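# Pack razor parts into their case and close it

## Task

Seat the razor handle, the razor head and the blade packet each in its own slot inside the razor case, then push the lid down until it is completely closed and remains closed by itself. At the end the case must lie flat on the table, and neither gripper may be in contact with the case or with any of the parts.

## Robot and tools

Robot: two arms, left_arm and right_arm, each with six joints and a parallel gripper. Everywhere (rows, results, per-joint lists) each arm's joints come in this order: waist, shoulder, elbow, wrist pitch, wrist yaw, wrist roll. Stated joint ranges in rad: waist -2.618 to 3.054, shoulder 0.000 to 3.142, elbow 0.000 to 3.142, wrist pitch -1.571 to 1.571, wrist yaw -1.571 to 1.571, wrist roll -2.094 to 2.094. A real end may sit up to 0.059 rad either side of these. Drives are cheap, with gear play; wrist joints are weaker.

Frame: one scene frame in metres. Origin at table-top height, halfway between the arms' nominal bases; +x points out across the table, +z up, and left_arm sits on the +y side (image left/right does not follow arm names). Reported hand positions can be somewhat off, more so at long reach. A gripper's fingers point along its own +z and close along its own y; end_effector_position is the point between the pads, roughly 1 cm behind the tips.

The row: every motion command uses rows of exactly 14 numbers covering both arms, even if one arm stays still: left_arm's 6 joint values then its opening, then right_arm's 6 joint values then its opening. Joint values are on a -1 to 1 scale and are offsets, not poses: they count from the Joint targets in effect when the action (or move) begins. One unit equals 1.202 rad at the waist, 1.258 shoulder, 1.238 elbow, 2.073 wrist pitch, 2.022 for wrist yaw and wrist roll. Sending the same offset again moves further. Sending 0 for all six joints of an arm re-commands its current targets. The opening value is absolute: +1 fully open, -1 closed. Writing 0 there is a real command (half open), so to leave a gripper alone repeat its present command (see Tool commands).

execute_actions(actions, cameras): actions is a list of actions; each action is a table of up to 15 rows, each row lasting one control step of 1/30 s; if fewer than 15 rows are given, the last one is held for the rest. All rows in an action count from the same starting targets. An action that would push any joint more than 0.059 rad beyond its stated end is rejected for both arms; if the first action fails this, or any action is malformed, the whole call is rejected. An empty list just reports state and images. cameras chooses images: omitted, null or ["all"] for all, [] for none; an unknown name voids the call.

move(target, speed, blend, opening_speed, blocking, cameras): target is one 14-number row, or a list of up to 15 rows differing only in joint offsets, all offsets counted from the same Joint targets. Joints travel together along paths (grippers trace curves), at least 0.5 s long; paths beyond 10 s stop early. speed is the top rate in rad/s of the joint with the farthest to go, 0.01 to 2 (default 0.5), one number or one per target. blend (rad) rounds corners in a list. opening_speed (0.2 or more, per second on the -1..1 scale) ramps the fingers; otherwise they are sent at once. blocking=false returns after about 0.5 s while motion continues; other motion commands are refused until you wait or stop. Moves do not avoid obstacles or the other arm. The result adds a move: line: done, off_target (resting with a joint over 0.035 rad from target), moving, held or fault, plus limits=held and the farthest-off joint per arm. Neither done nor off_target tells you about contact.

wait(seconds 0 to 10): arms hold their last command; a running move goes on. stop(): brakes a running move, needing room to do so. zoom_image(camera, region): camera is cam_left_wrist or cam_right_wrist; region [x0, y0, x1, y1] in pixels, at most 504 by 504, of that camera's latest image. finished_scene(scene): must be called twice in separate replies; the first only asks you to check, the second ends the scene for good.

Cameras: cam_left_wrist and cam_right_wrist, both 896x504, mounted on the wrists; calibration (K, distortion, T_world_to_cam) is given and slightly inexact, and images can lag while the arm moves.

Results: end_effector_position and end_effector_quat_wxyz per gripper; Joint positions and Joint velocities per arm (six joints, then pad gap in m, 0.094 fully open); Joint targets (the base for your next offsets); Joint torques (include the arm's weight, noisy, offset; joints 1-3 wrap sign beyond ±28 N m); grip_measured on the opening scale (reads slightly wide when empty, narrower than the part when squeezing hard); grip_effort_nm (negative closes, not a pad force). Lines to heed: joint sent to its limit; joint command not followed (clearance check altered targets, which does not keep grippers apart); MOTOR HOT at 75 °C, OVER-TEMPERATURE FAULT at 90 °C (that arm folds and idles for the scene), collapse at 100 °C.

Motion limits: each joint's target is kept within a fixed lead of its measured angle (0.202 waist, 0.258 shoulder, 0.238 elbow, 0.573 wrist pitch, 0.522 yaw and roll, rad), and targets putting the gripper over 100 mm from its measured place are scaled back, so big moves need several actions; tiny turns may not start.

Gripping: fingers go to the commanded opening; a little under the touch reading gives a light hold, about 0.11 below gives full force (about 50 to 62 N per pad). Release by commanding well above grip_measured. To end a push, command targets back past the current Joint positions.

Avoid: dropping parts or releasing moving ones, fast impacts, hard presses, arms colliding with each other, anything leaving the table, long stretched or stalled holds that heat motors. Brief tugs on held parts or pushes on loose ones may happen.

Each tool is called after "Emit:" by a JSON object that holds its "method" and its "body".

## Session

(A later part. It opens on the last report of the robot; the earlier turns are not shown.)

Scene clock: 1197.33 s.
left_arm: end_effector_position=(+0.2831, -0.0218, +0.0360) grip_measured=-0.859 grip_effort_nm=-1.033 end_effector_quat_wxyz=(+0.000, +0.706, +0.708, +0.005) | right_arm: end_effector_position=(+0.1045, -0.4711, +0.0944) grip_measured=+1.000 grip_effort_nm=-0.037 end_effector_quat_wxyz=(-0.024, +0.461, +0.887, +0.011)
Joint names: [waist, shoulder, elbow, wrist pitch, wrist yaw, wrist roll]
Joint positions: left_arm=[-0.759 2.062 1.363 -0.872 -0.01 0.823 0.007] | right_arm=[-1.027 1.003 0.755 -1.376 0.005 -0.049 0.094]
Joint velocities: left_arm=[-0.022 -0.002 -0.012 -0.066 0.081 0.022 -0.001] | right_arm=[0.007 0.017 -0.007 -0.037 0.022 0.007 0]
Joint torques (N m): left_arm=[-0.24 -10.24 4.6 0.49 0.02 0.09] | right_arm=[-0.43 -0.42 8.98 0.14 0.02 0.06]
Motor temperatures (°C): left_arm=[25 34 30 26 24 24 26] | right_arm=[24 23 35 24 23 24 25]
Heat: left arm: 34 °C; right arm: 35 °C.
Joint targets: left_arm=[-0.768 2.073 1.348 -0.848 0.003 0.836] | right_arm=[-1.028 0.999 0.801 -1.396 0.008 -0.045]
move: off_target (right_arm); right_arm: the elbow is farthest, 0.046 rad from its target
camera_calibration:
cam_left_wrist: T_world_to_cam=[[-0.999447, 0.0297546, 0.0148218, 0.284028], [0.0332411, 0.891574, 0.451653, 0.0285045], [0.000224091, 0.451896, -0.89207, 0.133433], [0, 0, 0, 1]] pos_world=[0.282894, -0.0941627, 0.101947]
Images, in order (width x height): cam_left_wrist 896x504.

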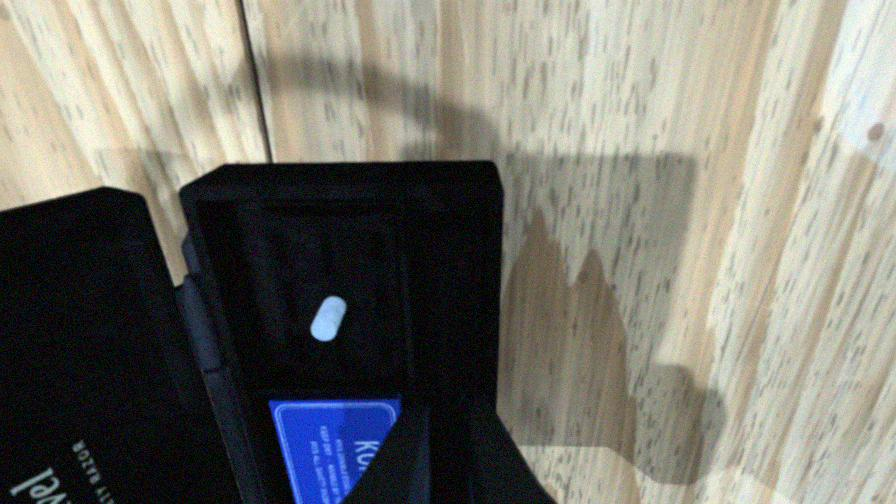

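Emit:
{"method": "move", "body": {"target": [0.0225,0.003,-0.009,0.002,0,0.005,-0.95,0,0,0,0,0,0,1], "speed": 0.15, "cameras": ["cam_left_wrist"]}}

Emit:
{"method": "zoom_image", "body": {"camera": "cam_left_wrist", "region": [380, 140, 540, 300]}}

Scene clock: 1213.87 s.
left_arm: end_effector_position=(+0.2837, -0.0178, +0.0339) grip_measured=-0.859 grip_effort_nm=-1.038 end_effector_quat_wxyz=(-0.003, +0.706, +0.708, +0.005) | right_arm: end_effector_position=(+0.1045, -0.4711, +0.0944) grip_measured=+1.000 grip_effort_nm=-0.037 end_effector_quat_wxyz=(-0.024, +0.461, +0.887, +0.011)
Joint names: [waist, shoulder, elbow, wrist pitch, wrist yaw, wrist roll]
Joint positions: left_arm=[-0.75 2.062 1.353 -0.867 -0.01 0.833 0.007] | right_arm=[-1.027 1.003 0.755 -1.376 0.005 -0.049 0.094]
Joint velocities: left_arm=[0.037 0.037 0.012 -0.066 0.007 0.051 0.001] | right_arm=[0.002 0.022 -0.012 0.022 -0.007 -0.022 0]
Joint torques (N m): left_arm=[0.39 -9.92 4.55 0.49 0.01 0.09] | right_arm=[-0.46 -0.44 8.95 0.13 0.01 0.06]
Motor temperatures (°C): left_arm=[25 34 29 26 24 24 26] | right_arm=[24 23 35 24 23 24 25]
Heat: left arm: 34 °C; right arm: 35 °C.
Joint targets: left_arm=[-0.741 2.077 1.337 -0.843 0.003 0.846] | right_arm=[-1.028 0.999 0.801 -1.396 0.008 -0.045]
move: off_target (right_arm); right_arm: the elbow is farthest, 0.046 rad from its target
camera_calibration:
cam_left_wrist: T_world_to_cam=[[-0.999389, 0.029702, 0.018398, 0.284458], [0.0348194, 0.890151, 0.454334, 0.0252894], [-0.00288239, 0.454697, -0.890642, 0.130659], [0, 0, 0, 1]] pos_world=[0.28378, -0.0903707, 0.0996473]
Images, in order (width x height): cam_left_wrist 896x504.

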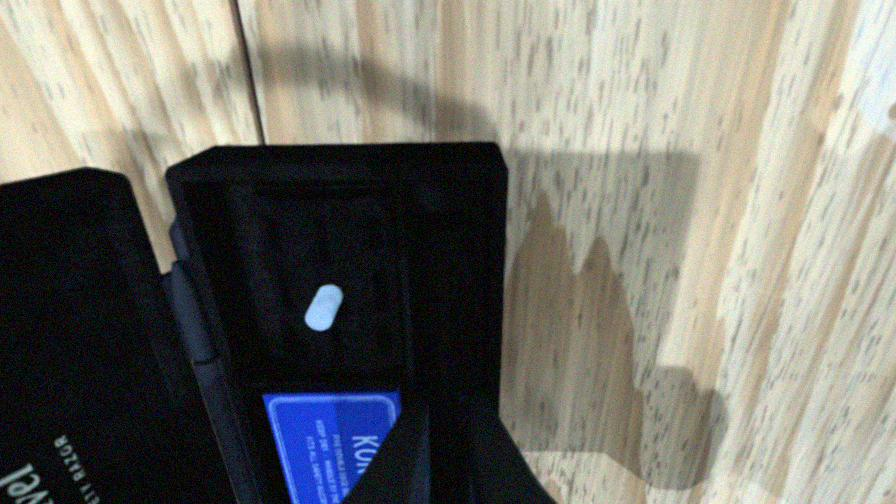

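Scaled by 3.150 from the camera's 896x504 image, which has a finer 1280x720 frame.

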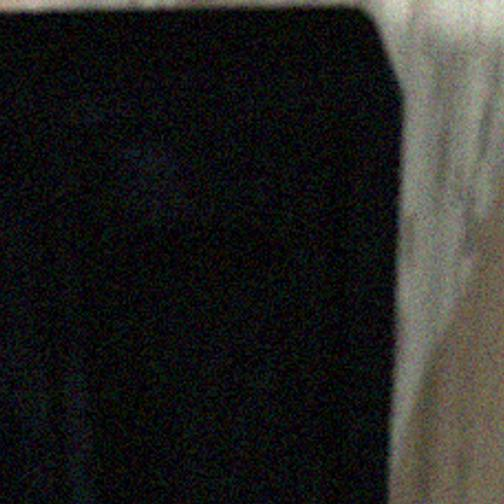

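Emit:
{"method": "move", "body": {"target": [0,0.0105,-0.0155,0.0125,0,0,-0.95,0,0,0,0,0,0,1], "speed": 0.1, "cameras": ["cam_left_wrist"]}}

Scene clock: 1220.60 s.
left_arm: end_effector_position=(+0.2825, -0.0167, +0.0278) grip_measured=-0.859 grip_effort_nm=-1.038 end_effector_quat_wxyz=(-0.004, +0.706, +0.708, +0.005) | right_arm: end_effector_position=(+0.1045, -0.4711, +0.0944) grip_measured=+1.000 grip_effort_nm=-0.042 end_effector_quat_wxyz=(-0.024, +0.461, +0.887, +0.011)
Joint names: [waist, shoulder, elbow, wrist pitch, wrist yaw, wrist roll]
Joint positions: left_arm=[-0.75 2.07 1.338 -0.847 -0.01 0.833 0.007] | right_arm=[-1.027 1.003 0.755 -1.376 0.005 -0.049 0.094]
Joint velocities: left_arm=[-0.007 -0.012 -0.007 0.081 0.007 0.022 0.001] | right_arm=[-0.027 0.002 -0.012 -0.037 0.007 -0.066 0]
Joint torques (N m): left_arm=[0.43 -9.54 4.05 0.57 0.06 0.11] | right_arm=[-0.44 -0.42 8.92 0.13 0.01 0.07]
Motor temperatures (°C): left_arm=[25 34 29 26 24 24 26] | right_arm=[24 23 35 24 23 24 25]
Heat: left arm: 34 °C; right arm: 35 °C.
Joint targets: left_arm=[-0.741 2.090 1.318 -0.818 0.003 0.846] | right_arm=[-1.028 0.999 0.801 -1.396 0.008 -0.045]
move: off_target (right_arm); right_arm: the elbow is farthest, 0.046 rad from its target
camera_calibration:
cam_left_wrist: T_world_to_cam=[[-0.999345, 0.0296618, 0.0207348, 0.283227], [0.0358559, 0.889215, 0.456082, 0.0267585], [-0.00490945, 0.456527, -0.889696, 0.12529], [0, 0, 0, 1]] pos_world=[0.282697, -0.0893932, 0.0933931]
Images, in order (width x height): cam_left_wrist 896x504.

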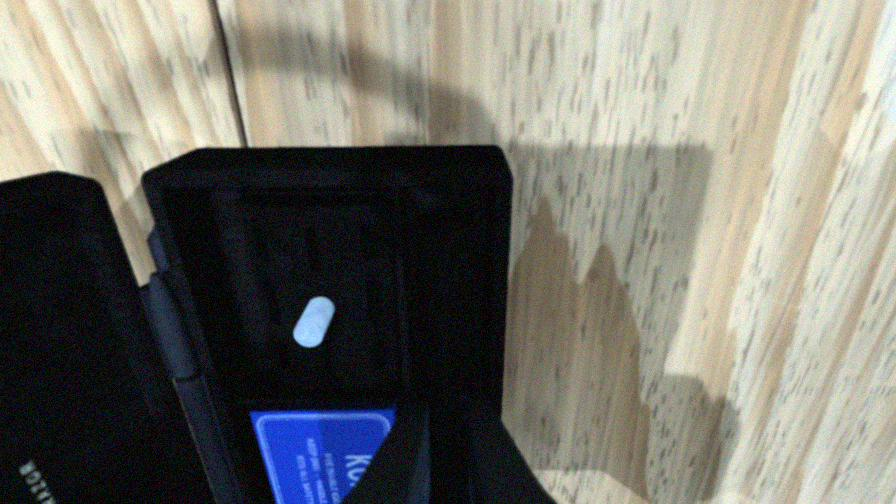

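Emit:
{"method": "move", "body": {"target": [0,0.006,-0.012,0.005,0,0,-0.95,0,0,0,0,0,0,1], "speed": 0.1, "cameras": ["cam_left_wrist"]}}

Emit:
{"method": "zoom_image", "body": {"camera": "cam_left_wrist", "region": [350, 140, 550, 500]}}

Scene clock: 1228.13 s.
left_arm: end_effector_position=(+0.2824, -0.0165, +0.0261) grip_measured=-0.859 grip_effort_nm=-1.038 end_effector_quat_wxyz=(-0.003, +0.706, +0.708, +0.005) | right_arm: end_effector_position=(+0.1045, -0.4711, +0.0944) grip_measured=+1.000 grip_effort_nm=-0.037 end_effector_quat_wxyz=(-0.024, +0.461, +0.887, +0.011)
Joint names: [waist, shoulder, elbow, wrist pitch, wrist yaw, wrist roll]
Joint positions: left_arm=[-0.75 2.07 1.33 -0.837 -0.01 0.833 0.007] | right_arm=[-1.027 1.003 0.755 -1.376 0.005 -0.049 0.094]
Joint velocities: left_arm=[-0.002 0.007 0.002 0.022 -0.051 -0.037 0] | right_arm=[-0.002 -0.007 0.007 0.051 0.022 0.037 0]
Joint torques (N m): left_arm=[0.46 -8.9 3.59 0.56 0.02 0.11] | right_arm=[-0.49 -0.43 8.92 0.14 0.02 0.06]
Motor temperatures (°C): left_arm=[25 34 29 26 24 24 26] | right_arm=[24 23 35 24 23 24 25]
Heat: left arm: 34 °C; right arm: 35 °C.
Joint targets: left_arm=[-0.741 2.098 1.303 -0.807 0.003 0.846] | right_arm=[-1.028 0.999 0.801 -1.396 0.008 -0.045]
move: off_target (right_arm); right_arm: the elbow is farthest, 0.046 rad from its target
camera_calibration:
cam_left_wrist: T_world_to_cam=[[-0.999389, 0.029702, 0.018398, 0.283218], [0.0348194, 0.890151, 0.454334, 0.0278021], [-0.00288239, 0.454697, -0.890642, 0.123144], [0, 0, 0, 1]] pos_world=[0.282432, -0.0891533, 0.0918349]
Images, in order (width x height): cam_left_wrist 896x504.

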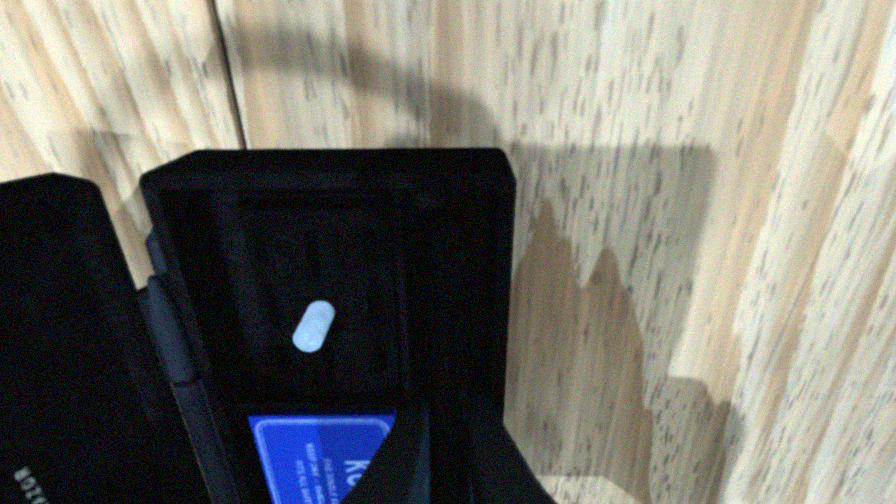

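Scaled by 1.400 from the camera's 896x504 image, which has a finer 1280x720 frame.

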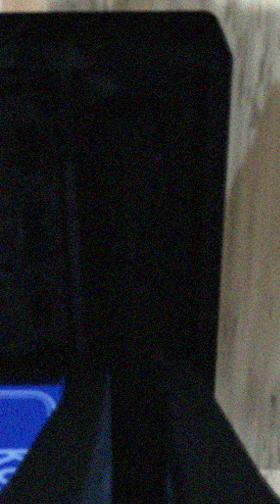

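Emit:
{"method": "move", "body": {"target": [0,0.008,-0.007,0.006,0,0,-0.95,0,0,0,0,0,0,1], "speed": 0.1, "cameras": ["cam_left_wrist"]}}

Scene clock: 1232.63 s.
left_arm: end_effector_position=(+0.2822, -0.0164, +0.0258) grip_measured=-0.859 grip_effort_nm=-1.033 end_effector_quat_wxyz=(-0.003, +0.706, +0.708, +0.005) | right_arm: end_effector_position=(+0.1045, -0.4711, +0.0944) grip_measured=+1.000 grip_effort_nm=-0.032 end_effector_quat_wxyz=(-0.024, +0.461, +0.887, +0.011)
Joint names: [waist, shoulder, elbow, wrist pitch, wrist yaw, wrist roll]
Joint positions: left_arm=[-0.75 2.07 1.329 -0.835 -0.01 0.833 0.007] | right_arm=[-1.027 1.003 0.755 -1.376 0.005 -0.049 0.094]
Joint velocities: left_arm=[0.022 0.002 0.007 -0.037 0.007 -0.037 -0.001] | right_arm=[0.002 -0.007 -0.007 0.007 -0.022 -0.037 0]
Joint torques (N m): left_arm=[0.4 -8.17 2.99 0.67 0.02 0.1] | right_arm=[-0.46 -0.47 8.91 0.13 0.02 0.07]
Motor temperatures (°C): left_arm=[25 33 29 26 24 24 26] | right_arm=[24 23 35 24 23 24 25]
Heat: left arm: 33 °C; right arm: 35 °C.
Joint targets: left_arm=[-0.741 2.108 1.295 -0.795 0.003 0.846] | right_arm=[-1.028 0.999 0.801 -1.396 0.008 -0.045]
move: off_target (left_arm, right_arm); left_arm: the wrist pitch is farthest, 0.041 rad from its target; right_arm: the elbow is farthest, 0.046 rad from its target
camera_calibration:
cam_left_wrist: T_world_to_cam=[[-0.999389, 0.029702, 0.018398, 0.283083], [0.0348194, 0.890151, 0.454334, 0.0278506], [-0.00288239, 0.454697, -0.890642, 0.122784], [0, 0, 0, 1]] pos_world=[0.282294, -0.089029, 0.0914953]
Images, in order (width x height): cam_left_wrist 896x504.

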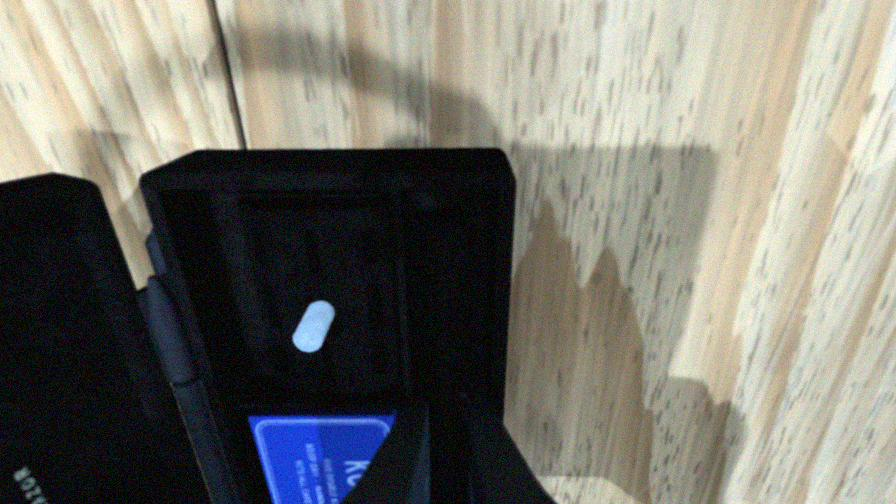

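Emit:
{"method": "move", "body": {"target": [0,-0.004,0.004,-0.003,0,0,-0.62,0,0,0,0,0,0,1], "opening_speed": 0.2, "cameras": ["cam_left_wrist"]}}

Scene clock: 1241.77 s.
left_arm: end_effector_position=(+0.2867, -0.0174, +0.0263) grip_measured=-0.623 grip_effort_nm=0.154 end_effector_quat_wxyz=(+0.006, +0.706, +0.708, +0.005) | right_arm: end_effector_position=(+0.1045, -0.4711, +0.0944) grip_measured=+1.000 grip_effort_nm=-0.037 end_effector_quat_wxyz=(-0.024, +0.461, +0.887, +0.011)
Joint names: [waist, shoulder, elbow, wrist pitch, wrist yaw, wrist roll]
Joint positions: left_arm=[-0.744 2.068 1.329 -0.82 -0.01 0.839 0.018] | right_arm=[-1.027 1.003 0.755 -1.376 0.005 -0.049 0.094]
Joint velocities: left_arm=[-0.002 -0.002 -0.012 0.022 0.007 0.022 -0.001] | right_arm=[0.017 0.007 -0.002 -0.081 -0.007 -0.007 0]
Joint torques (N m): left_arm=[0.43 -8.51 3.3 0.5 0.05 0.09] | right_arm=[-0.47 -0.43 8.9 0.13 0.01 0.05]
Motor temperatures (°C): left_arm=[25 33 29 26 24 24 26] | right_arm=[24 23 35 24 23 24 25]
Heat: left arm: 33 °C; right arm: 35 °C.
Joint targets: left_arm=[-0.741 2.103 1.299 -0.801 0.003 0.846] | right_arm=[-1.028 0.999 0.801 -1.396 0.008 -0.045]
move: off_target (right_arm); right_arm: the elbow is farthest, 0.046 rad from its target
camera_calibration:
cam_left_wrist: T_world_to_cam=[[-0.999539, 0.0298361, 0.00554235, 0.287975], [0.0291873, 0.895192, 0.444724, 0.0302885], [0.00830739, 0.444681, -0.89565, 0.120483], [0, 0, 0, 1]] pos_world=[0.285957, -0.0892829, 0.092845]
Images, in order (width x height): cam_left_wrist 896x504.

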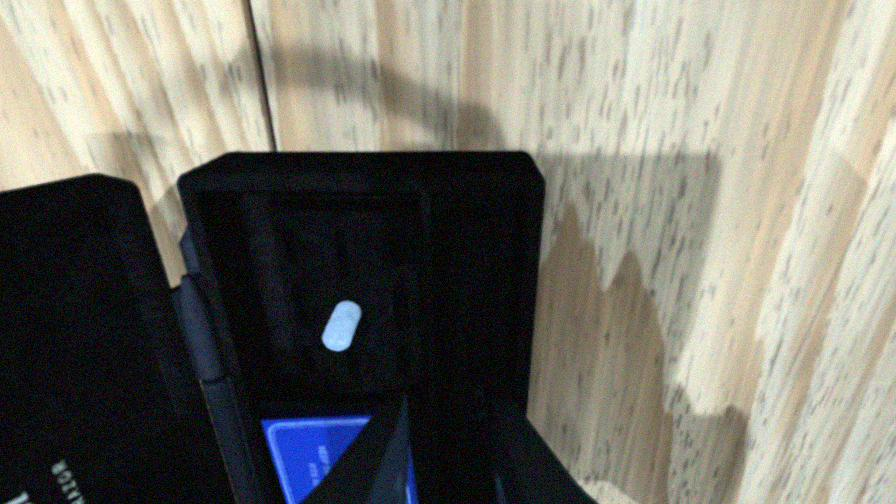

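Emit:
{"method": "move", "body": {"target": [[0,-0.02,0.07,-0.05,0,0,-0.62,0,0,0,0,0,0,1],[0,-0.08,0.18,-0.12,0,0,-0.62,0,0,0,0,0,0,1]], "speed": 0.2, "cameras": ["cam_left_wrist"]}}

Emit:
{"method": "zoom_image", "body": {"camera": "cam_left_wrist", "region": [280, 0, 660, 430]}}

Scene clock: 1248.87 s.
left_arm: end_effector_position=(+0.2911, -0.0213, +0.0754) grip_measured=-0.621 grip_effort_nm=0.066 end_effector_quat_wxyz=(-0.004, +0.705, +0.709, +0.005) | right_arm: end_effector_position=(+0.1045, -0.4711, +0.0944) grip_measured=+1.000 grip_effort_nm=-0.032 end_effector_quat_wxyz=(-0.024, +0.461, +0.887, +0.011)
Joint names: [waist, shoulder, elbow, wrist pitch, wrist yaw, wrist roll]
Joint positions: left_arm=[-0.744 2.033 1.487 -1.033 -0.01 0.837 0.018] | right_arm=[-1.027 1.003 0.755 -1.376 0.005 -0.049 0.094]
Joint velocities: left_arm=[0.007 -0.007 0.002 0.007 -0.007 -0.051 0] | right_arm=[-0.002 0.002 0.002 0.051 -0.022 -0.007 0]
Joint torques (N m): left_arm=[0.49 -13.68 9.11 0.03 0.03 0.1] | right_arm=[-0.5 -0.42 8.94 0.13 0.02 0.06]
Motor temperatures (°C): left_arm=[25 33 29 26 24 24 26] | right_arm=[24 23 35 24 23 24 25]
Heat: left arm: 33 °C; right arm: 35 °C.
Joint targets: left_arm=[-0.741 2.002 1.522 -1.050 0.003 0.846] | right_arm=[-1.028 0.999 0.801 -1.396 0.008 -0.045]
move: off_target (right_arm); right_arm: the elbow is farthest, 0.046 rad from its target
camera_calibration:
cam_left_wrist: T_world_to_cam=[[-0.999388, 0.0281284, 0.0207932, 0.290946], [0.0345182, 0.889268, 0.456082, 0.00927936], [-0.00566184, 0.456521, -0.889695, 0.170006], [0, 0, 0, 1]] pos_world=[0.29141, -0.0940467, 0.140971]
Images, in order (width x height): cam_left_wrist 896x504.

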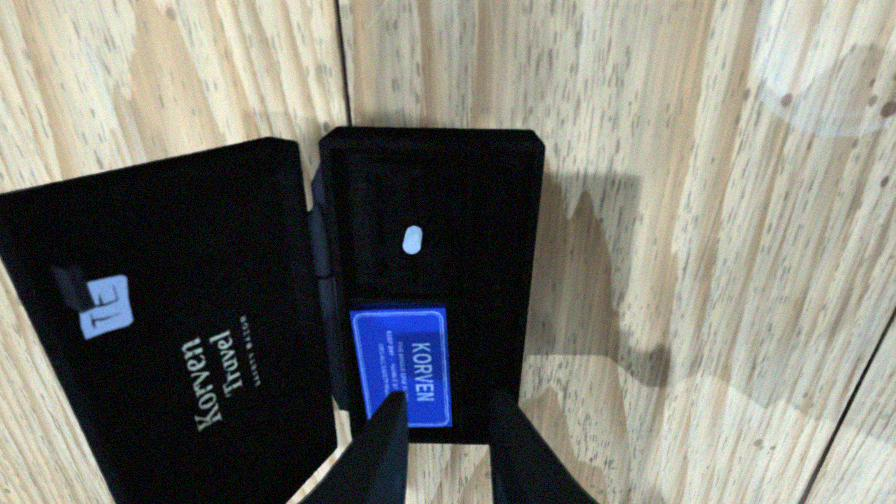

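Scaled by 1.172 from the camera's 896x504 image, which has a finer 1280x720 frame.

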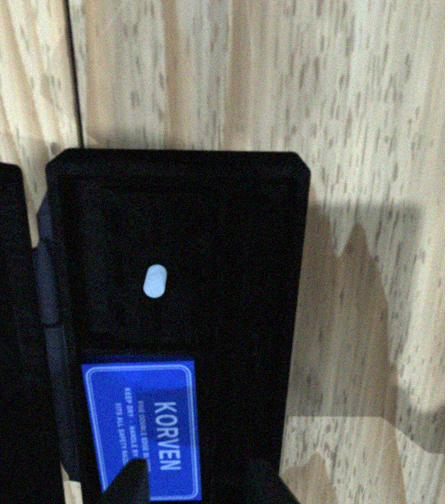

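Emit:
{"method": "move", "body": {"target": [0,-0.14,0.09,0.0,0,0,-0.62,0,0,0,0,0,0,1], "speed": 0.4, "cameras": ["cam_left_wrist"]}}

Emit:
{"method": "zoom_image", "body": {"camera": "cam_left_wrist", "region": [400, 80, 600, 400]}}

Scene clock: 1256.90 s.
left_arm: end_effector_position=(+0.3204, -0.0474, +0.1825) grip_measured=-0.621 grip_effort_nm=0.066 end_effector_quat_wxyz=(+0.149, +0.700, +0.698, +0.014) | right_arm: end_effector_position=(+0.1045, -0.4711, +0.0944) grip_measured=+1.000 grip_effort_nm=-0.037 end_effector_quat_wxyz=(-0.024, +0.461, +0.887, +0.011)
Joint names: [waist, shoulder, elbow, wrist pitch, wrist yaw, wrist roll]
Joint positions: left_arm=[-0.744 1.838 1.605 -1.038 -0.01 0.846 0.018] | right_arm=[-1.027 1.003 0.755 -1.376 0.005 -0.049 0.094]
Joint velocities: left_arm=[0.007 0.007 -0.012 -0.037 -0.022 -0.007 0] | right_arm=[-0.007 -0.022 0.012 -0.022 -0.037 -0.037 0]
Joint torques (N m): left_arm=[0.46 -11.07 9.2 0.79 0.06 0.12] | right_arm=[-0.46 -0.42 8.94 0.13 0.02 0.07]
Motor temperatures (°C): left_arm=[25 35 30 26 24 24 25] | right_arm=[24 23 35 24 23 24 25]
Heat: left arm: 35 °C; right arm: 35 °C.
Joint targets: left_arm=[-0.741 1.826 1.634 -1.050 0.003 0.846] | right_arm=[-1.028 0.999 0.801 -1.396 0.008 -0.045]
move: off_target (right_arm); right_arm: the elbow is farthest, 0.046 rad from its target
camera_calibration:
cam_left_wrist: T_world_to_cam=[[-0.976702, 0.0173642, -0.213896, 0.353789], [-0.0408437, 0.963461, 0.264716, 0.0452478], [0.210677, 0.267285, -0.940305, 0.208333], [0, 0, 0, 1]] pos_world=[0.303503, -0.105422, 0.259593]
Images, in order (width x height): cam_left_wrist 896x504.

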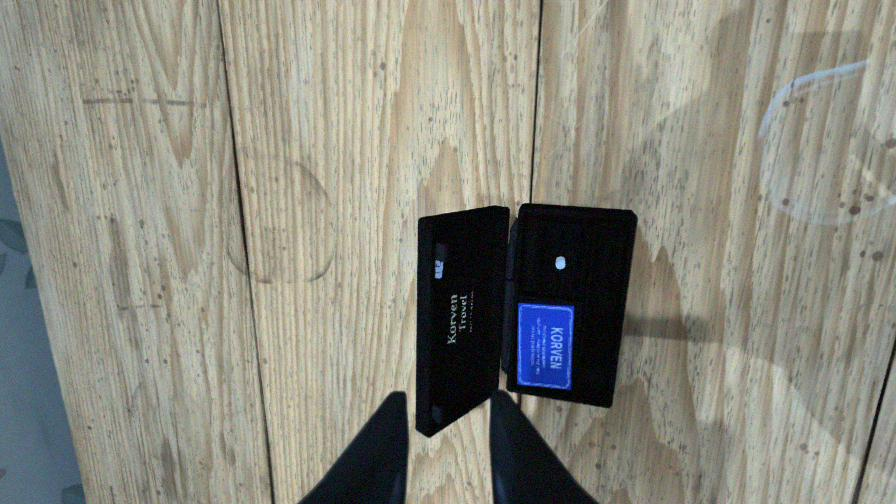

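Scaled by 1.575 from the camera's 896x504 image, which has a finer 1280x720 frame.

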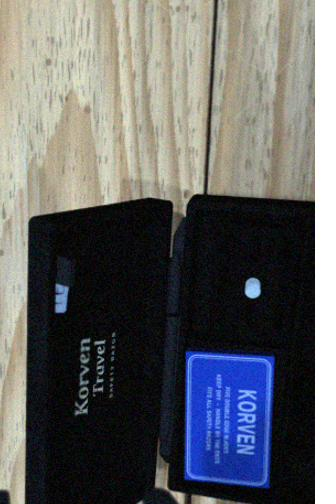

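Emit:
{"method": "move", "body": {"target": [[0.02,0.09,-0.13,0.0,0,0.015,-0.98,0,0,0,0,0,0,1],[0.044,0.130,-0.318,0.111,0,0.025,-0.98,0,0,0,0,0,0,1]], "speed": 0.3, "cameras": ["cam_left_wrist"]}}

Scene clock: 1276.40 s.
left_arm: end_effector_position=(+0.2790, +0.0101, +0.0386) grip_measured=-0.979 grip_effort_nm=-0.076 end_effector_quat_wxyz=(-0.004, +0.706, +0.708, +0.005) | right_arm: end_effector_position=(+0.1045, -0.4711, +0.0944) grip_measured=+1.000 grip_effort_nm=-0.042 end_effector_quat_wxyz=(-0.024, +0.461, +0.887, +0.011)
Joint names: [waist, shoulder, elbow, wrist pitch, wrist yaw, wrist roll]
Joint positions: left_arm=[-0.699 1.982 1.254 -0.849 -0.01 0.883 0.001] | right_arm=[-1.027 1.003 0.755 -1.376 0.005 -0.049 0.094]
Joint velocities: left_arm=[0.012 -0.007 0.017 0.007 -0.066 -0.022 0.001] | right_arm=[0.007 0.002 -0.017 0.022 0.022 -0.007 0]
Joint torques (N m): left_arm=[0.32 -9.76 4.59 0.55 0.02 0.11] | right_arm=[-0.44 -0.43 8.94 0.13 0.02 0.06]
Motor temperatures (°C): left_arm=[25 36 30 26 24 24 25] | right_arm=[24 23 35 24 23 24 25]
Heat: left arm: 36 °C; right arm: 35 °C.
Joint targets: left_arm=[-0.688 1.990 1.240 -0.820 0.003 0.897] | right_arm=[-1.028 0.999 0.801 -1.396 0.008 -0.045]
move: off_target (right_arm); right_arm: the elbow is farthest, 0.046 rad from its target
camera_calibration:
cam_left_wrist: T_world_to_cam=[[-0.999356, 0.0296776, 0.02016, 0.278718], [0.0356035, 0.889651, 0.455251, -0.0017765], [-0.00442462, 0.455676, -0.890135, 0.122559], [0, 0, 0, 1]] pos_world=[0.279144, -0.0625384, 0.104284]
Images, in order (width x height): cam_left_wrist 896x504.

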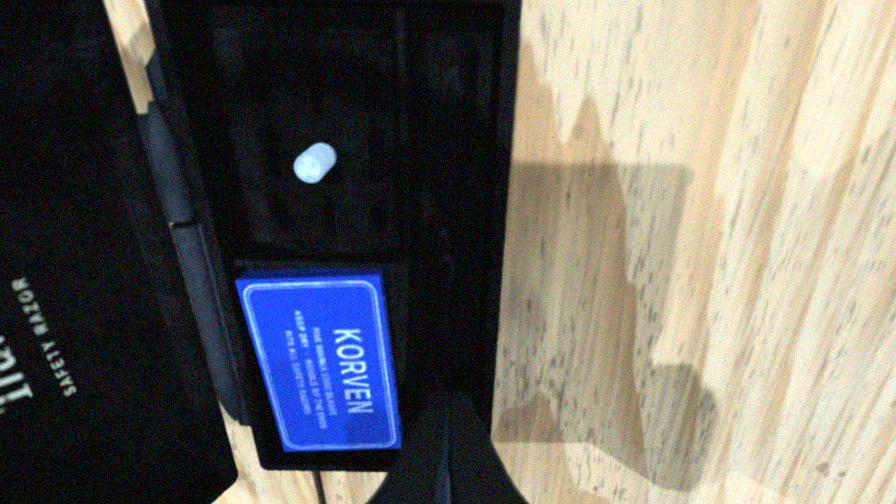

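Emit:
{"method": "zoom_image", "body": {"camera": "cam_left_wrist", "region": [370, 0, 540, 400]}}

Scaled by 1.260 from the camera's 896x504 image, which has a finer 1280x720 frame.

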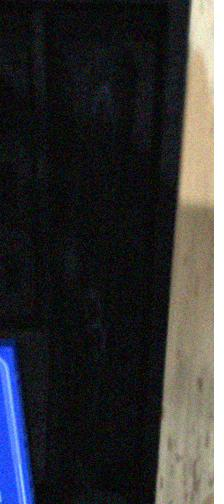

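Too dark. Press: lower slowly to contact.

Emit:
{"method": "move", "body": {"target": [0,0.018,-0.022,0.028,0,0,-0.98,0,0,0,0,0,0,1], "speed": 0.1, "cameras": []}}

Emit:
{"method": "move", "body": {"target": [0,0.01,-0.01,0.01,0,0,-0.98,0,0,0,0,0,0,1], "speed": 0.1, "cameras": ["cam_left_wrist"]}}

Scene clock: 1286.20 s.
left_arm: end_effector_position=(+0.2790, +0.0101, +0.0299) grip_measured=-0.979 grip_effort_nm=-0.076 end_effector_quat_wxyz=(-0.001, +0.710, +0.704, +0.005) | right_arm: end_effector_position=(+0.1045, -0.4711, +0.0944) grip_measured=+1.000 grip_effort_nm=-0.037 end_effector_quat_wxyz=(-0.024, +0.461, +0.887, +0.011)
Joint names: [waist, shoulder, elbow, wrist pitch, wrist yaw, wrist roll]
Joint positions: left_arm=[-0.699 1.994 1.232 -0.811 -0.01 0.895 0.001] | right_arm=[-1.027 1.003 0.755 -1.376 0.005 -0.049 0.094]
Joint velocities: left_arm=[0.017 -0.012 0.007 -0.066 0.051 -0.007 0] | right_arm=[0.002 -0.022 0.002 -0.022 0.066 0.007 0]
Joint torques (N m): left_arm=[0.36 -9.01 4.1 0.78 0.07 0.1] | right_arm=[-0.46 -0.43 8.95 0.13 0.02 0.07]
Motor temperatures (°C): left_arm=[25 35 29 26 24 24 25] | right_arm=[24 23 35 24 23 24 25]
Heat: left arm: 35 °C; right arm: 35 °C.
Joint targets: left_arm=[-0.688 2.012 1.213 -0.762 0.003 0.897] | right_arm=[-1.028 0.999 0.801 -1.396 0.008 -0.045]
move: off_target (left_arm, right_arm); left_arm: the wrist pitch is farthest, 0.049 rad from its target; right_arm: the elbow is farthest, 0.046 rad from its target
No camera images: "cameras" was empty.

Scene clock: 1286.90 s.
left_arm: end_effector_position=(+0.2787, +0.0104, +0.0292) grip_measured=-0.979 grip_effort_nm=-0.071 end_effector_quat_wxyz=(-0.001, +0.711, +0.704, +0.005) | right_arm: end_effector_position=(+0.1045, -0.4711, +0.0944) grip_measured=+1.000 grip_effort_nm=-0.037 end_effector_quat_wxyz=(-0.024, +0.461, +0.887, +0.011)
Joint names: [waist, shoulder, elbow, wrist pitch, wrist yaw, wrist roll]
Joint positions: left_arm=[-0.699 1.994 1.229 -0.807 -0.01 0.897 0.001] | right_arm=[-1.027 1.003 0.755 -1.376 0.005 -0.049 0.094]
Joint velocities: left_arm=[0.002 -0.007 -0.022 0.007 -0.081 -0.051 0] | right_arm=[-0.002 -0.002 0.007 0.007 0.037 -0.022 0]
Joint torques (N m): left_arm=[0.43 -7.91 3.29 1 0.06 0.1] | right_arm=[-0.47 -0.44 8.95 0.11 0.01 0.07]
Motor temperatures (°C): left_arm=[25 35 29 26 24 24 25] | right_arm=[24 23 35 24 23 24 25]
Heat: left arm: 35 °C; right arm: 35 °C.
Joint targets: left_arm=[-0.688 2.025 1.200 -0.741 0.003 0.897] | right_arm=[-1.028 0.999 0.801 -1.396 0.008 -0.045]
move: off_target (left_arm, right_arm); left_arm: the wrist pitch is farthest, 0.066 rad from its target; right_arm: the elbow is farthest, 0.046 rad from its target
camera_calibration:
cam_left_wrist: T_world_to_cam=[[-0.998914, 0.0435237, 0.0166324, 0.278426], [0.0463351, 0.890387, 0.45284, -0.000621417], [0.00489994, 0.453118, -0.891437, 0.111507], [0, 0, 0, 1]] pos_world=[0.277606, -0.0620908, 0.0950522]
Images, in order (width x height): cam_left_wrist 896x504.

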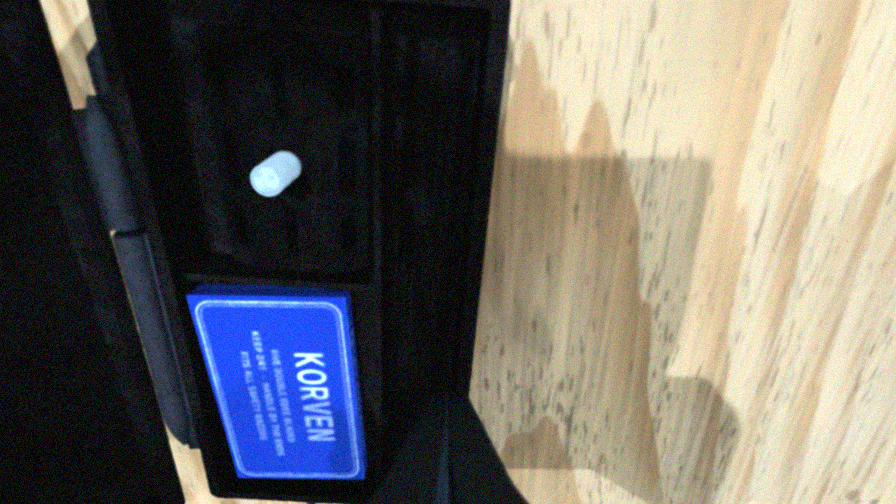

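Emit:
{"method": "move", "body": {"target": [0,-0.035,0.055,-0.05,0,0,-0.98,0,0,0,0,0,0,1], "speed": 0.2, "cameras": ["cam_left_wrist"]}}

Emit:
{"method": "zoom_image", "body": {"camera": "cam_left_wrist", "region": [370, 200, 520, 460]}}

Scene clock: 1302.87 s.
left_arm: end_effector_position=(+0.2757, +0.0128, +0.0299) grip_measured=-0.979 grip_effort_nm=-0.066 end_effector_quat_wxyz=(-0.010, +0.711, +0.704, +0.004) | right_arm: end_effector_position=(+0.1045, -0.4711, +0.0944) grip_measured=+1.000 grip_effort_nm=-0.032 end_effector_quat_wxyz=(-0.024, +0.461, +0.887, +0.011)
Joint names: [waist, shoulder, elbow, wrist pitch, wrist yaw, wrist roll]
Joint positions: left_arm=[-0.699 1.994 1.232 -0.827 -0.01 0.897 0.001] | right_arm=[-1.027 1.003 0.755 -1.376 0.005 -0.049 0.094]
Joint velocities: left_arm=[0.007 -0.007 0.002 0.022 0.037 -0.051 -0.001] | right_arm=[-0.007 -0.002 -0.007 -0.022 -0.022 -0.022 0]
Joint torques (N m): left_arm=[0.43 -11.43 8.65 -0.02 0.03 0.1] | right_arm=[-0.49 -0.4 8.95 0.14 0.03 0.06]
Motor temperatures (°C): left_arm=[25 34 29 27 24 24 25] | right_arm=[24 23 35 23 23 24 25]
Heat: left arm: 34 °C; right arm: 35 °C.
Joint targets: left_arm=[-0.688 1.981 1.269 -0.844 0.003 0.897] | right_arm=[-1.028 0.999 0.801 -1.396 0.008 -0.045]
move: off_target (left_arm, right_arm); left_arm: the elbow is farthest, 0.036 rad from its target; right_arm: the elbow is farthest, 0.046 rad from its target
camera_calibration:
cam_left_wrist: T_world_to_cam=[[-0.998608, 0.0432743, 0.0301596, 0.274875], [0.0523162, 0.885513, 0.46166, -0.00480175], [-0.00672877, 0.462595, -0.886544, 0.114009], [0, 0, 0, 1]] pos_world=[0.275511, -0.0603832, 0.0950011]
Images, in order (width x height): cam_left_wrist 896x504.

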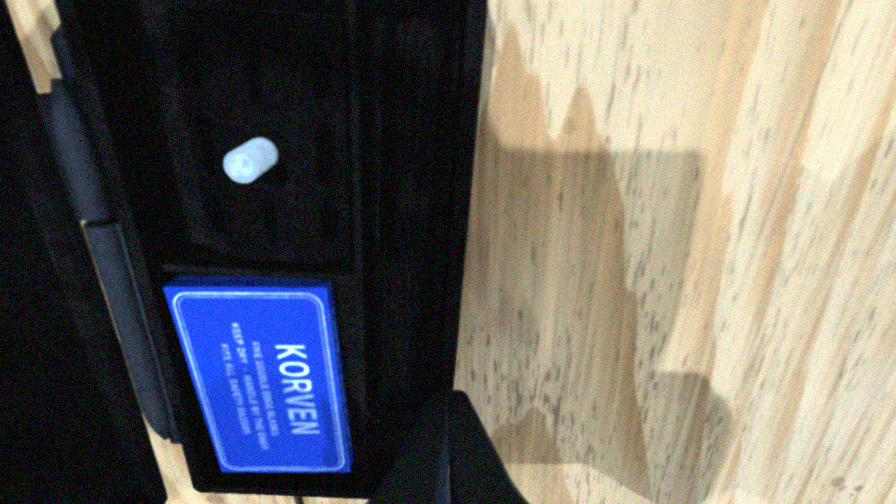

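Scaled by 1.938 from the camera's 896x504 image, which has a finer 1280x720 frame.

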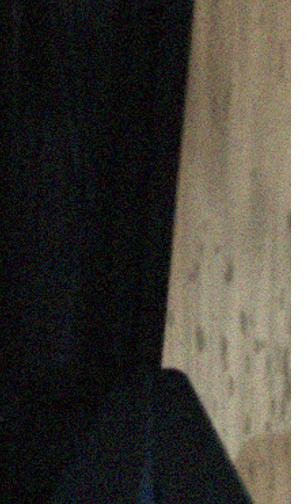

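Emit:
{"method": "move", "body": {"target": [0,-0.035,0.055,-0.035,0,0,-0.98,0,0,0,0,0,0,1], "speed": 0.2, "cameras": ["cam_left_wrist"]}}

Emit:
{"method": "zoom_image", "body": {"camera": "cam_left_wrist", "region": [350, 0, 540, 400]}}

Scene clock: 1318.03 s.
left_arm: end_effector_position=(+0.2837, +0.0063, +0.0540) grip_measured=-0.979 grip_effort_nm=-0.071 end_effector_quat_wxyz=(+0.002, +0.711, +0.704, +0.005) | right_arm: end_effector_position=(+0.1045, -0.4711, +0.0944) grip_measured=+1.000 grip_effort_nm=-0.032 end_effector_quat_wxyz=(-0.024, +0.461, +0.887, +0.011)
Joint names: [waist, shoulder, elbow, wrist pitch, wrist yaw, wrist roll]
Joint positions: left_arm=[-0.699 1.968 1.301 -0.9 -0.01 0.897 0.001] | right_arm=[-1.027 1.003 0.755 -1.376 0.005 -0.049 0.094]
Joint velocities: left_arm=[-0.007 0.017 -0.002 0.022 0.007 -0.022 -0.001] | right_arm=[0.002 -0.002 -0.012 -0.051 -0.037 0.007 0]
Joint torques (N m): left_arm=[0.28 -12.98 8.84 0.05 0.03 0.1] | right_arm=[-0.44 -0.43 8.94 0.13 0.02 0.06]
Motor temperatures (°C): left_arm=[25 35 30 26 24 24 25] | right_arm=[24 23 35 23 23 24 25]
Heat: left arm: 35 °C; right arm: 35 °C.
Joint targets: left_arm=[-0.688 1.937 1.337 -0.917 0.003 0.897] | right_arm=[-1.028 0.999 0.801 -1.396 0.008 -0.045]
move: off_target (left_arm, right_arm); left_arm: the elbow is farthest, 0.036 rad from its target; right_arm: the elbow is farthest, 0.046 rad from its target
camera_calibration:
cam_left_wrist: T_world_to_cam=[[-0.998981, 0.0435786, 0.0117121, 0.283556], [0.0441888, 0.892136, 0.4496, -0.00760424], [0.00914419, 0.44966, -0.893153, 0.134332], [0, 0, 0, 1]] pos_world=[0.282374, -0.0659766, 0.120077]
Images, in order (width x height): cam_left_wrist 896x504.

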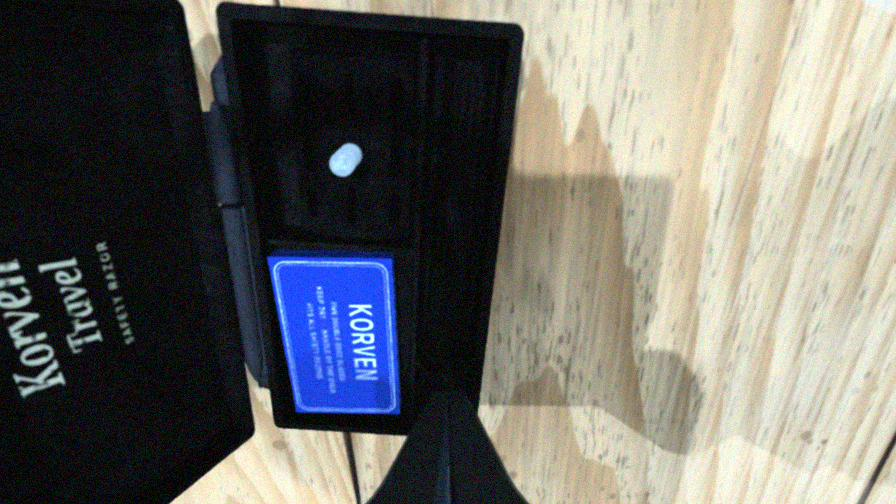

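Scaled by 1.260 from the camera's 896x504 image, which has a finer 1280x720 frame.

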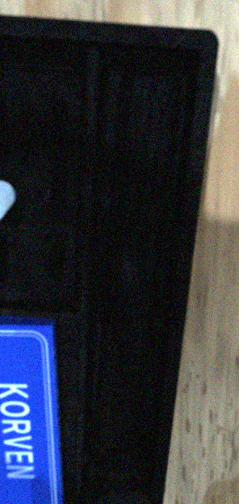

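Emit:
{"method": "move", "body": {"target": [0,0.058,-0.064,0.047,0,0.02,-0.98,0,0,0,0,0,0,1], "speed": 0.15, "cameras": ["cam_left_wrist"]}}

Scene clock: 1328.63 s.
left_arm: end_effector_position=(+0.2827, +0.0071, +0.0358) grip_measured=-0.979 grip_effort_nm=-0.061 end_effector_quat_wxyz=(-0.003, +0.720, +0.694, +0.005) | right_arm: end_effector_position=(+0.1045, -0.4711, +0.0944) grip_measured=+1.000 grip_effort_nm=-0.037 end_effector_quat_wxyz=(-0.024, +0.461, +0.887, +0.011)
Joint names: [waist, shoulder, elbow, wrist pitch, wrist yaw, wrist roll]
Joint positions: left_arm=[-0.699 2.002 1.271 -0.844 -0.01 0.925 0.001] | right_arm=[-1.027 1.003 0.755 -1.376 0.005 -0.049 0.094]
Joint velocities: left_arm=[-0.007 -0.007 0.002 -0.007 0.051 0.022 0.001] | right_arm=[0.002 0.007 0.007 0.066 -0.037 0.022 0]
Joint torques (N m): left_arm=[0.31 -9.91 4.67 0.5 0.04 0.1] | right_arm=[-0.47 -0.44 8.92 0.13 0.01 0.07]
Motor temperatures (°C): left_arm=[25 35 30 26 24 24 24] | right_arm=[24 23 35 23 23 24 25]
Heat: left arm: 35 °C; right arm: 35 °C.
Joint targets: left_arm=[-0.688 2.010 1.257 -0.820 0.003 0.937] | right_arm=[-1.028 0.999 0.801 -1.396 0.008 -0.045]
move: off_target (right_arm); right_arm: the elbow is farthest, 0.046 rad from its target
camera_calibration:
cam_left_wrist: T_world_to_cam=[[-0.997284, 0.0710465, 0.0193925, 0.281749], [0.0720866, 0.887829, 0.454492, -0.00818169], [0.0150728, 0.454655, -0.89054, 0.115947], [0, 0, 0, 1]] pos_world=[0.279826, -0.0654692, 0.10151]
Images, in order (width x height): cam_left_wrist 896x504.

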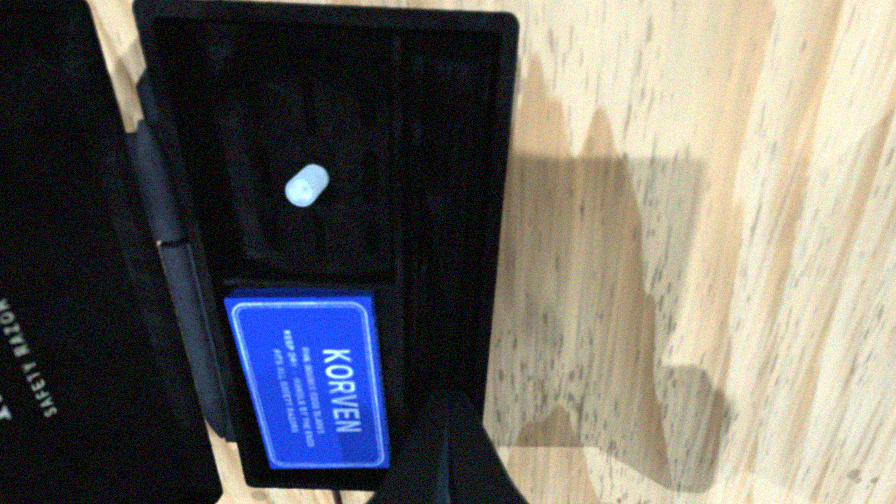

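Emit:
{"method": "move", "body": {"target": [0.0,0.012,-0.012,0.019,0,0,-0.98,0,0,0,0,0,0,1], "speed": 0.12, "cameras": ["cam_left_wrist"]}}

Emit:
{"method": "zoom_image", "body": {"camera": "cam_left_wrist", "region": [370, 0, 540, 460]}}

Scene clock: 1335.23 s.
left_arm: end_effector_position=(+0.2857, +0.0054, +0.0309) grip_measured=-0.979 grip_effort_nm=-0.066 end_effector_quat_wxyz=(+0.005, +0.720, +0.694, +0.005) | right_arm: end_effector_position=(+0.1045, -0.4711, +0.0944) grip_measured=+1.000 grip_effort_nm=-0.037 end_effector_quat_wxyz=(-0.024, +0.461, +0.887, +0.011)
Joint names: [waist, shoulder, elbow, wrist pitch, wrist yaw, wrist roll]
Joint positions: left_arm=[-0.698 2.01 1.26 -0.811 -0.01 0.925 0.001] | right_arm=[-1.027 1.003 0.755 -1.376 0.005 -0.049 0.094]
Joint velocities: left_arm=[-0.007 0.012 0.002 -0.007 0.022 -0.007 0] | right_arm=[0.007 0.012 0.002 0.081 0.037 0.081 0]
Joint torques (N m): left_arm=[0.42 -9.39 4.36 0.59 0.01 0.11] | right_arm=[-0.44 -0.42 8.9 0.13 0.01 0.06]
Motor temperatures (°C): left_arm=[25 34 30 26 24 24 24] | right_arm=[24 23 35 23 23 24 25]
Heat: left arm: 34 °C; right arm: 35 °C.
Joint targets: left_arm=[-0.688 2.025 1.243 -0.780 0.003 0.937] | right_arm=[-1.028 0.999 0.801 -1.396 0.008 -0.045]
move: off_target (right_arm); right_arm: the elbow is farthest, 0.046 rad from its target
camera_calibration:
cam_left_wrist: T_world_to_cam=[[-0.997548, 0.0696435, 0.00684313, 0.285423], [0.0653597, 0.892297, 0.446692, -0.00248062], [0.0250031, 0.446044, -0.894662, 0.109646], [0, 0, 0, 1]] pos_world=[0.282144, -0.0665716, 0.0972514]
Images, in order (width x height): cam_left_wrist 896x504.

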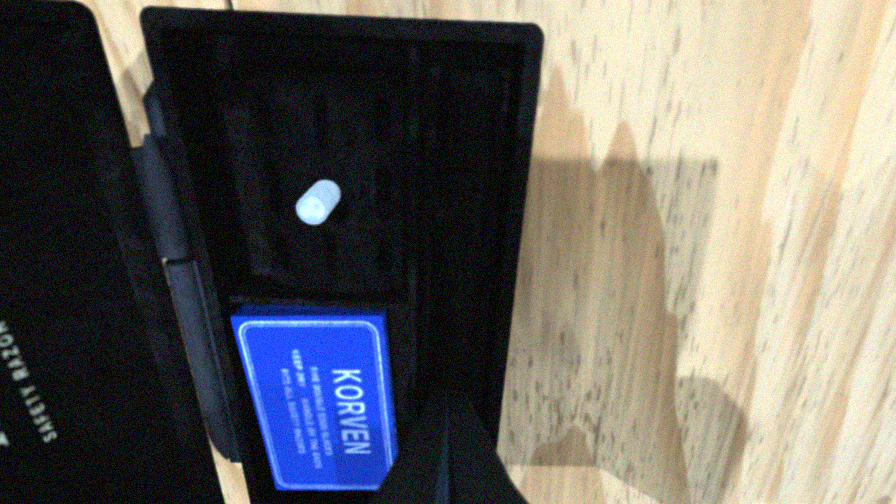

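Scaled by 1.096 from the camera's 896x504 image, which has a finer 1280x720 frame.

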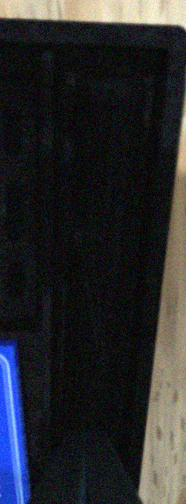

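Emit:
{"method": "move", "body": {"target": [0.0,0.012,-0.011,0.012,0,0,-0.98,0,0,0,0,0,0,1], "speed": 0.1, "cameras": ["cam_left_wrist"]}}

Emit:
{"method": "move", "body": {"target": [0.0,0.009,-0.007,0.008,0,0,-0.98,0,0,0,0,0,0,1], "speed": 0.1, "cameras": ["cam_left_wrist"]}}

Scene clock: 1341.27 s.
left_arm: end_effector_position=(+0.2857, +0.0054, +0.0295) grip_measured=-0.979 grip_effort_nm=-0.076 end_effector_quat_wxyz=(+0.006, +0.720, +0.694, +0.006) | right_arm: end_effector_position=(+0.1045, -0.4711, +0.0944) grip_measured=+1.000 grip_effort_nm=-0.037 end_effector_quat_wxyz=(-0.024, +0.461, +0.887, +0.011)
Joint names: [waist, shoulder, elbow, wrist pitch, wrist yaw, wrist roll]
Joint positions: left_arm=[-0.698 2.01 1.254 -0.801 -0.01 0.925 0.001] | right_arm=[-1.027 1.003 0.755 -1.376 0.005 -0.049 0.094]
Joint velocities: left_arm=[-0.007 0.002 -0.012 0.007 -0.037 -0.022 -0.002] | right_arm=[0.012 0.007 -0.002 0.007 0.051 -0.066 0]
Joint torques (N m): left_arm=[0.44 -8.16 3.78 0.81 0.05 0.11] | right_arm=[-0.46 -0.4 8.95 0.14 0.01 0.06]
Motor temperatures (°C): left_arm=[25 34 30 26 24 24 24] | right_arm=[24 23 35 23 23 24 25]
Heat: left arm: 34 °C; right arm: 35 °C.
Joint targets: left_arm=[-0.688 2.040 1.229 -0.755 0.003 0.937] | right_arm=[-1.028 0.999 0.801 -1.396 0.008 -0.045]
move: off_target (left_arm, right_arm); left_arm: the wrist pitch is farthest, 0.046 rad from its target; right_arm: the elbow is farthest, 0.046 rad from its target
camera_calibration:
cam_left_wrist: T_world_to_cam=[[-0.997562, 0.0696543, 0.00433298, 0.285512], [0.0642979, 0.89316, 0.44512, -0.00153507], [0.0271344, 0.444313, -0.895461, 0.107872], [0, 0, 0, 1]] pos_world=[0.281988, -0.0664452, 0.0960416]
Images, in order (width x height): cam_left_wrist 896x504.

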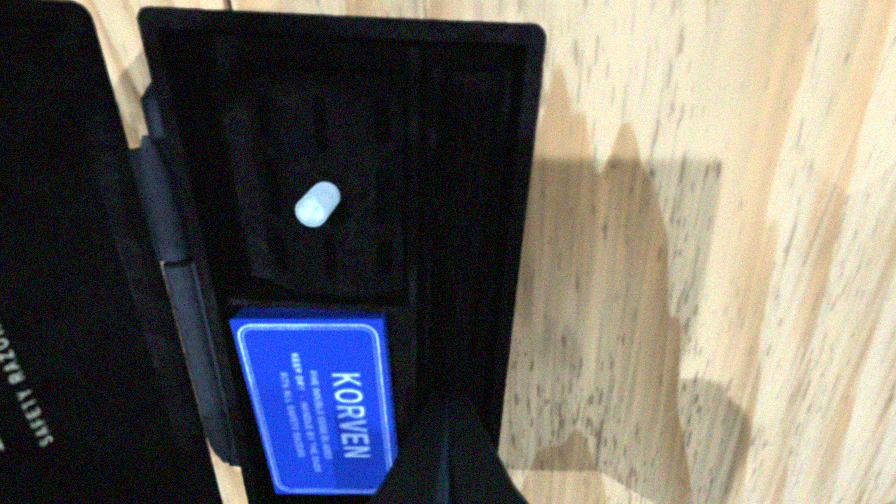

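Scene clock: 1341.97 s.
left_arm: end_effector_position=(+0.2857, +0.0054, +0.0289) grip_measured=-0.979 grip_effort_nm=-0.071 end_effector_quat_wxyz=(+0.007, +0.720, +0.694, +0.006) | right_arm: end_effector_position=(+0.1045, -0.4711, +0.0944) grip_measured=+1.000 grip_effort_nm=-0.032 end_effector_quat_wxyz=(-0.024, +0.461, +0.887, +0.011)
Joint names: [waist, shoulder, elbow, wrist pitch, wrist yaw, wrist roll]
Joint positions: left_arm=[-0.698 2.01 1.251 -0.797 -0.01 0.925 0.001] | right_arm=[-1.027 1.003 0.755 -1.376 0.005 -0.049 0.094]
Joint velocities: left_arm=[0.017 -0.002 -0.002 0.007 0.095 -0.066 0.001] | right_arm=[-0.002 -0.007 -0.012 -0.11 -0.022 0.007 0]
Joint torques (N m): left_arm=[0.46 -7.32 3.33 0.93 0.02 0.08] | right_arm=[-0.47 -0.42 8.92 0.13 0.02 0.07]
Motor temperatures (°C): left_arm=[25 34 30 26 24 24 24] | right_arm=[24 23 35 23 23 24 25]
Heat: left arm: 34 °C; right arm: 35 °C.
Joint targets: left_arm=[-0.688 2.051 1.220 -0.739 0.003 0.937] | right_arm=[-1.028 0.999 0.801 -1.396 0.008 -0.045]
move: off_target (left_arm, right_arm); left_arm: the wrist pitch is farthest, 0.058 rad from its target; right_arm: the elbow is farthest, 0.046 rad from its target
camera_calibration:
cam_left_wrist: T_world_to_cam=[[-0.997566, 0.0696579, 0.00307789, 0.285552], [0.0637684, 0.89359, 0.444332, -0.00106698], [0.0282008, 0.443447, -0.895857, 0.106986], [0, 0, 0, 1]] pos_world=[0.281908, -0.0663799, 0.095439]
Images, in order (width x height): cam_left_wrist 896x504.

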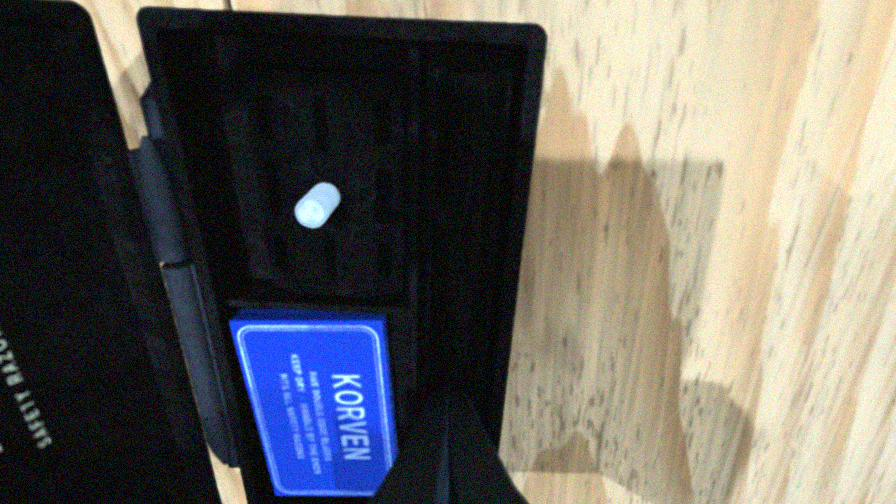

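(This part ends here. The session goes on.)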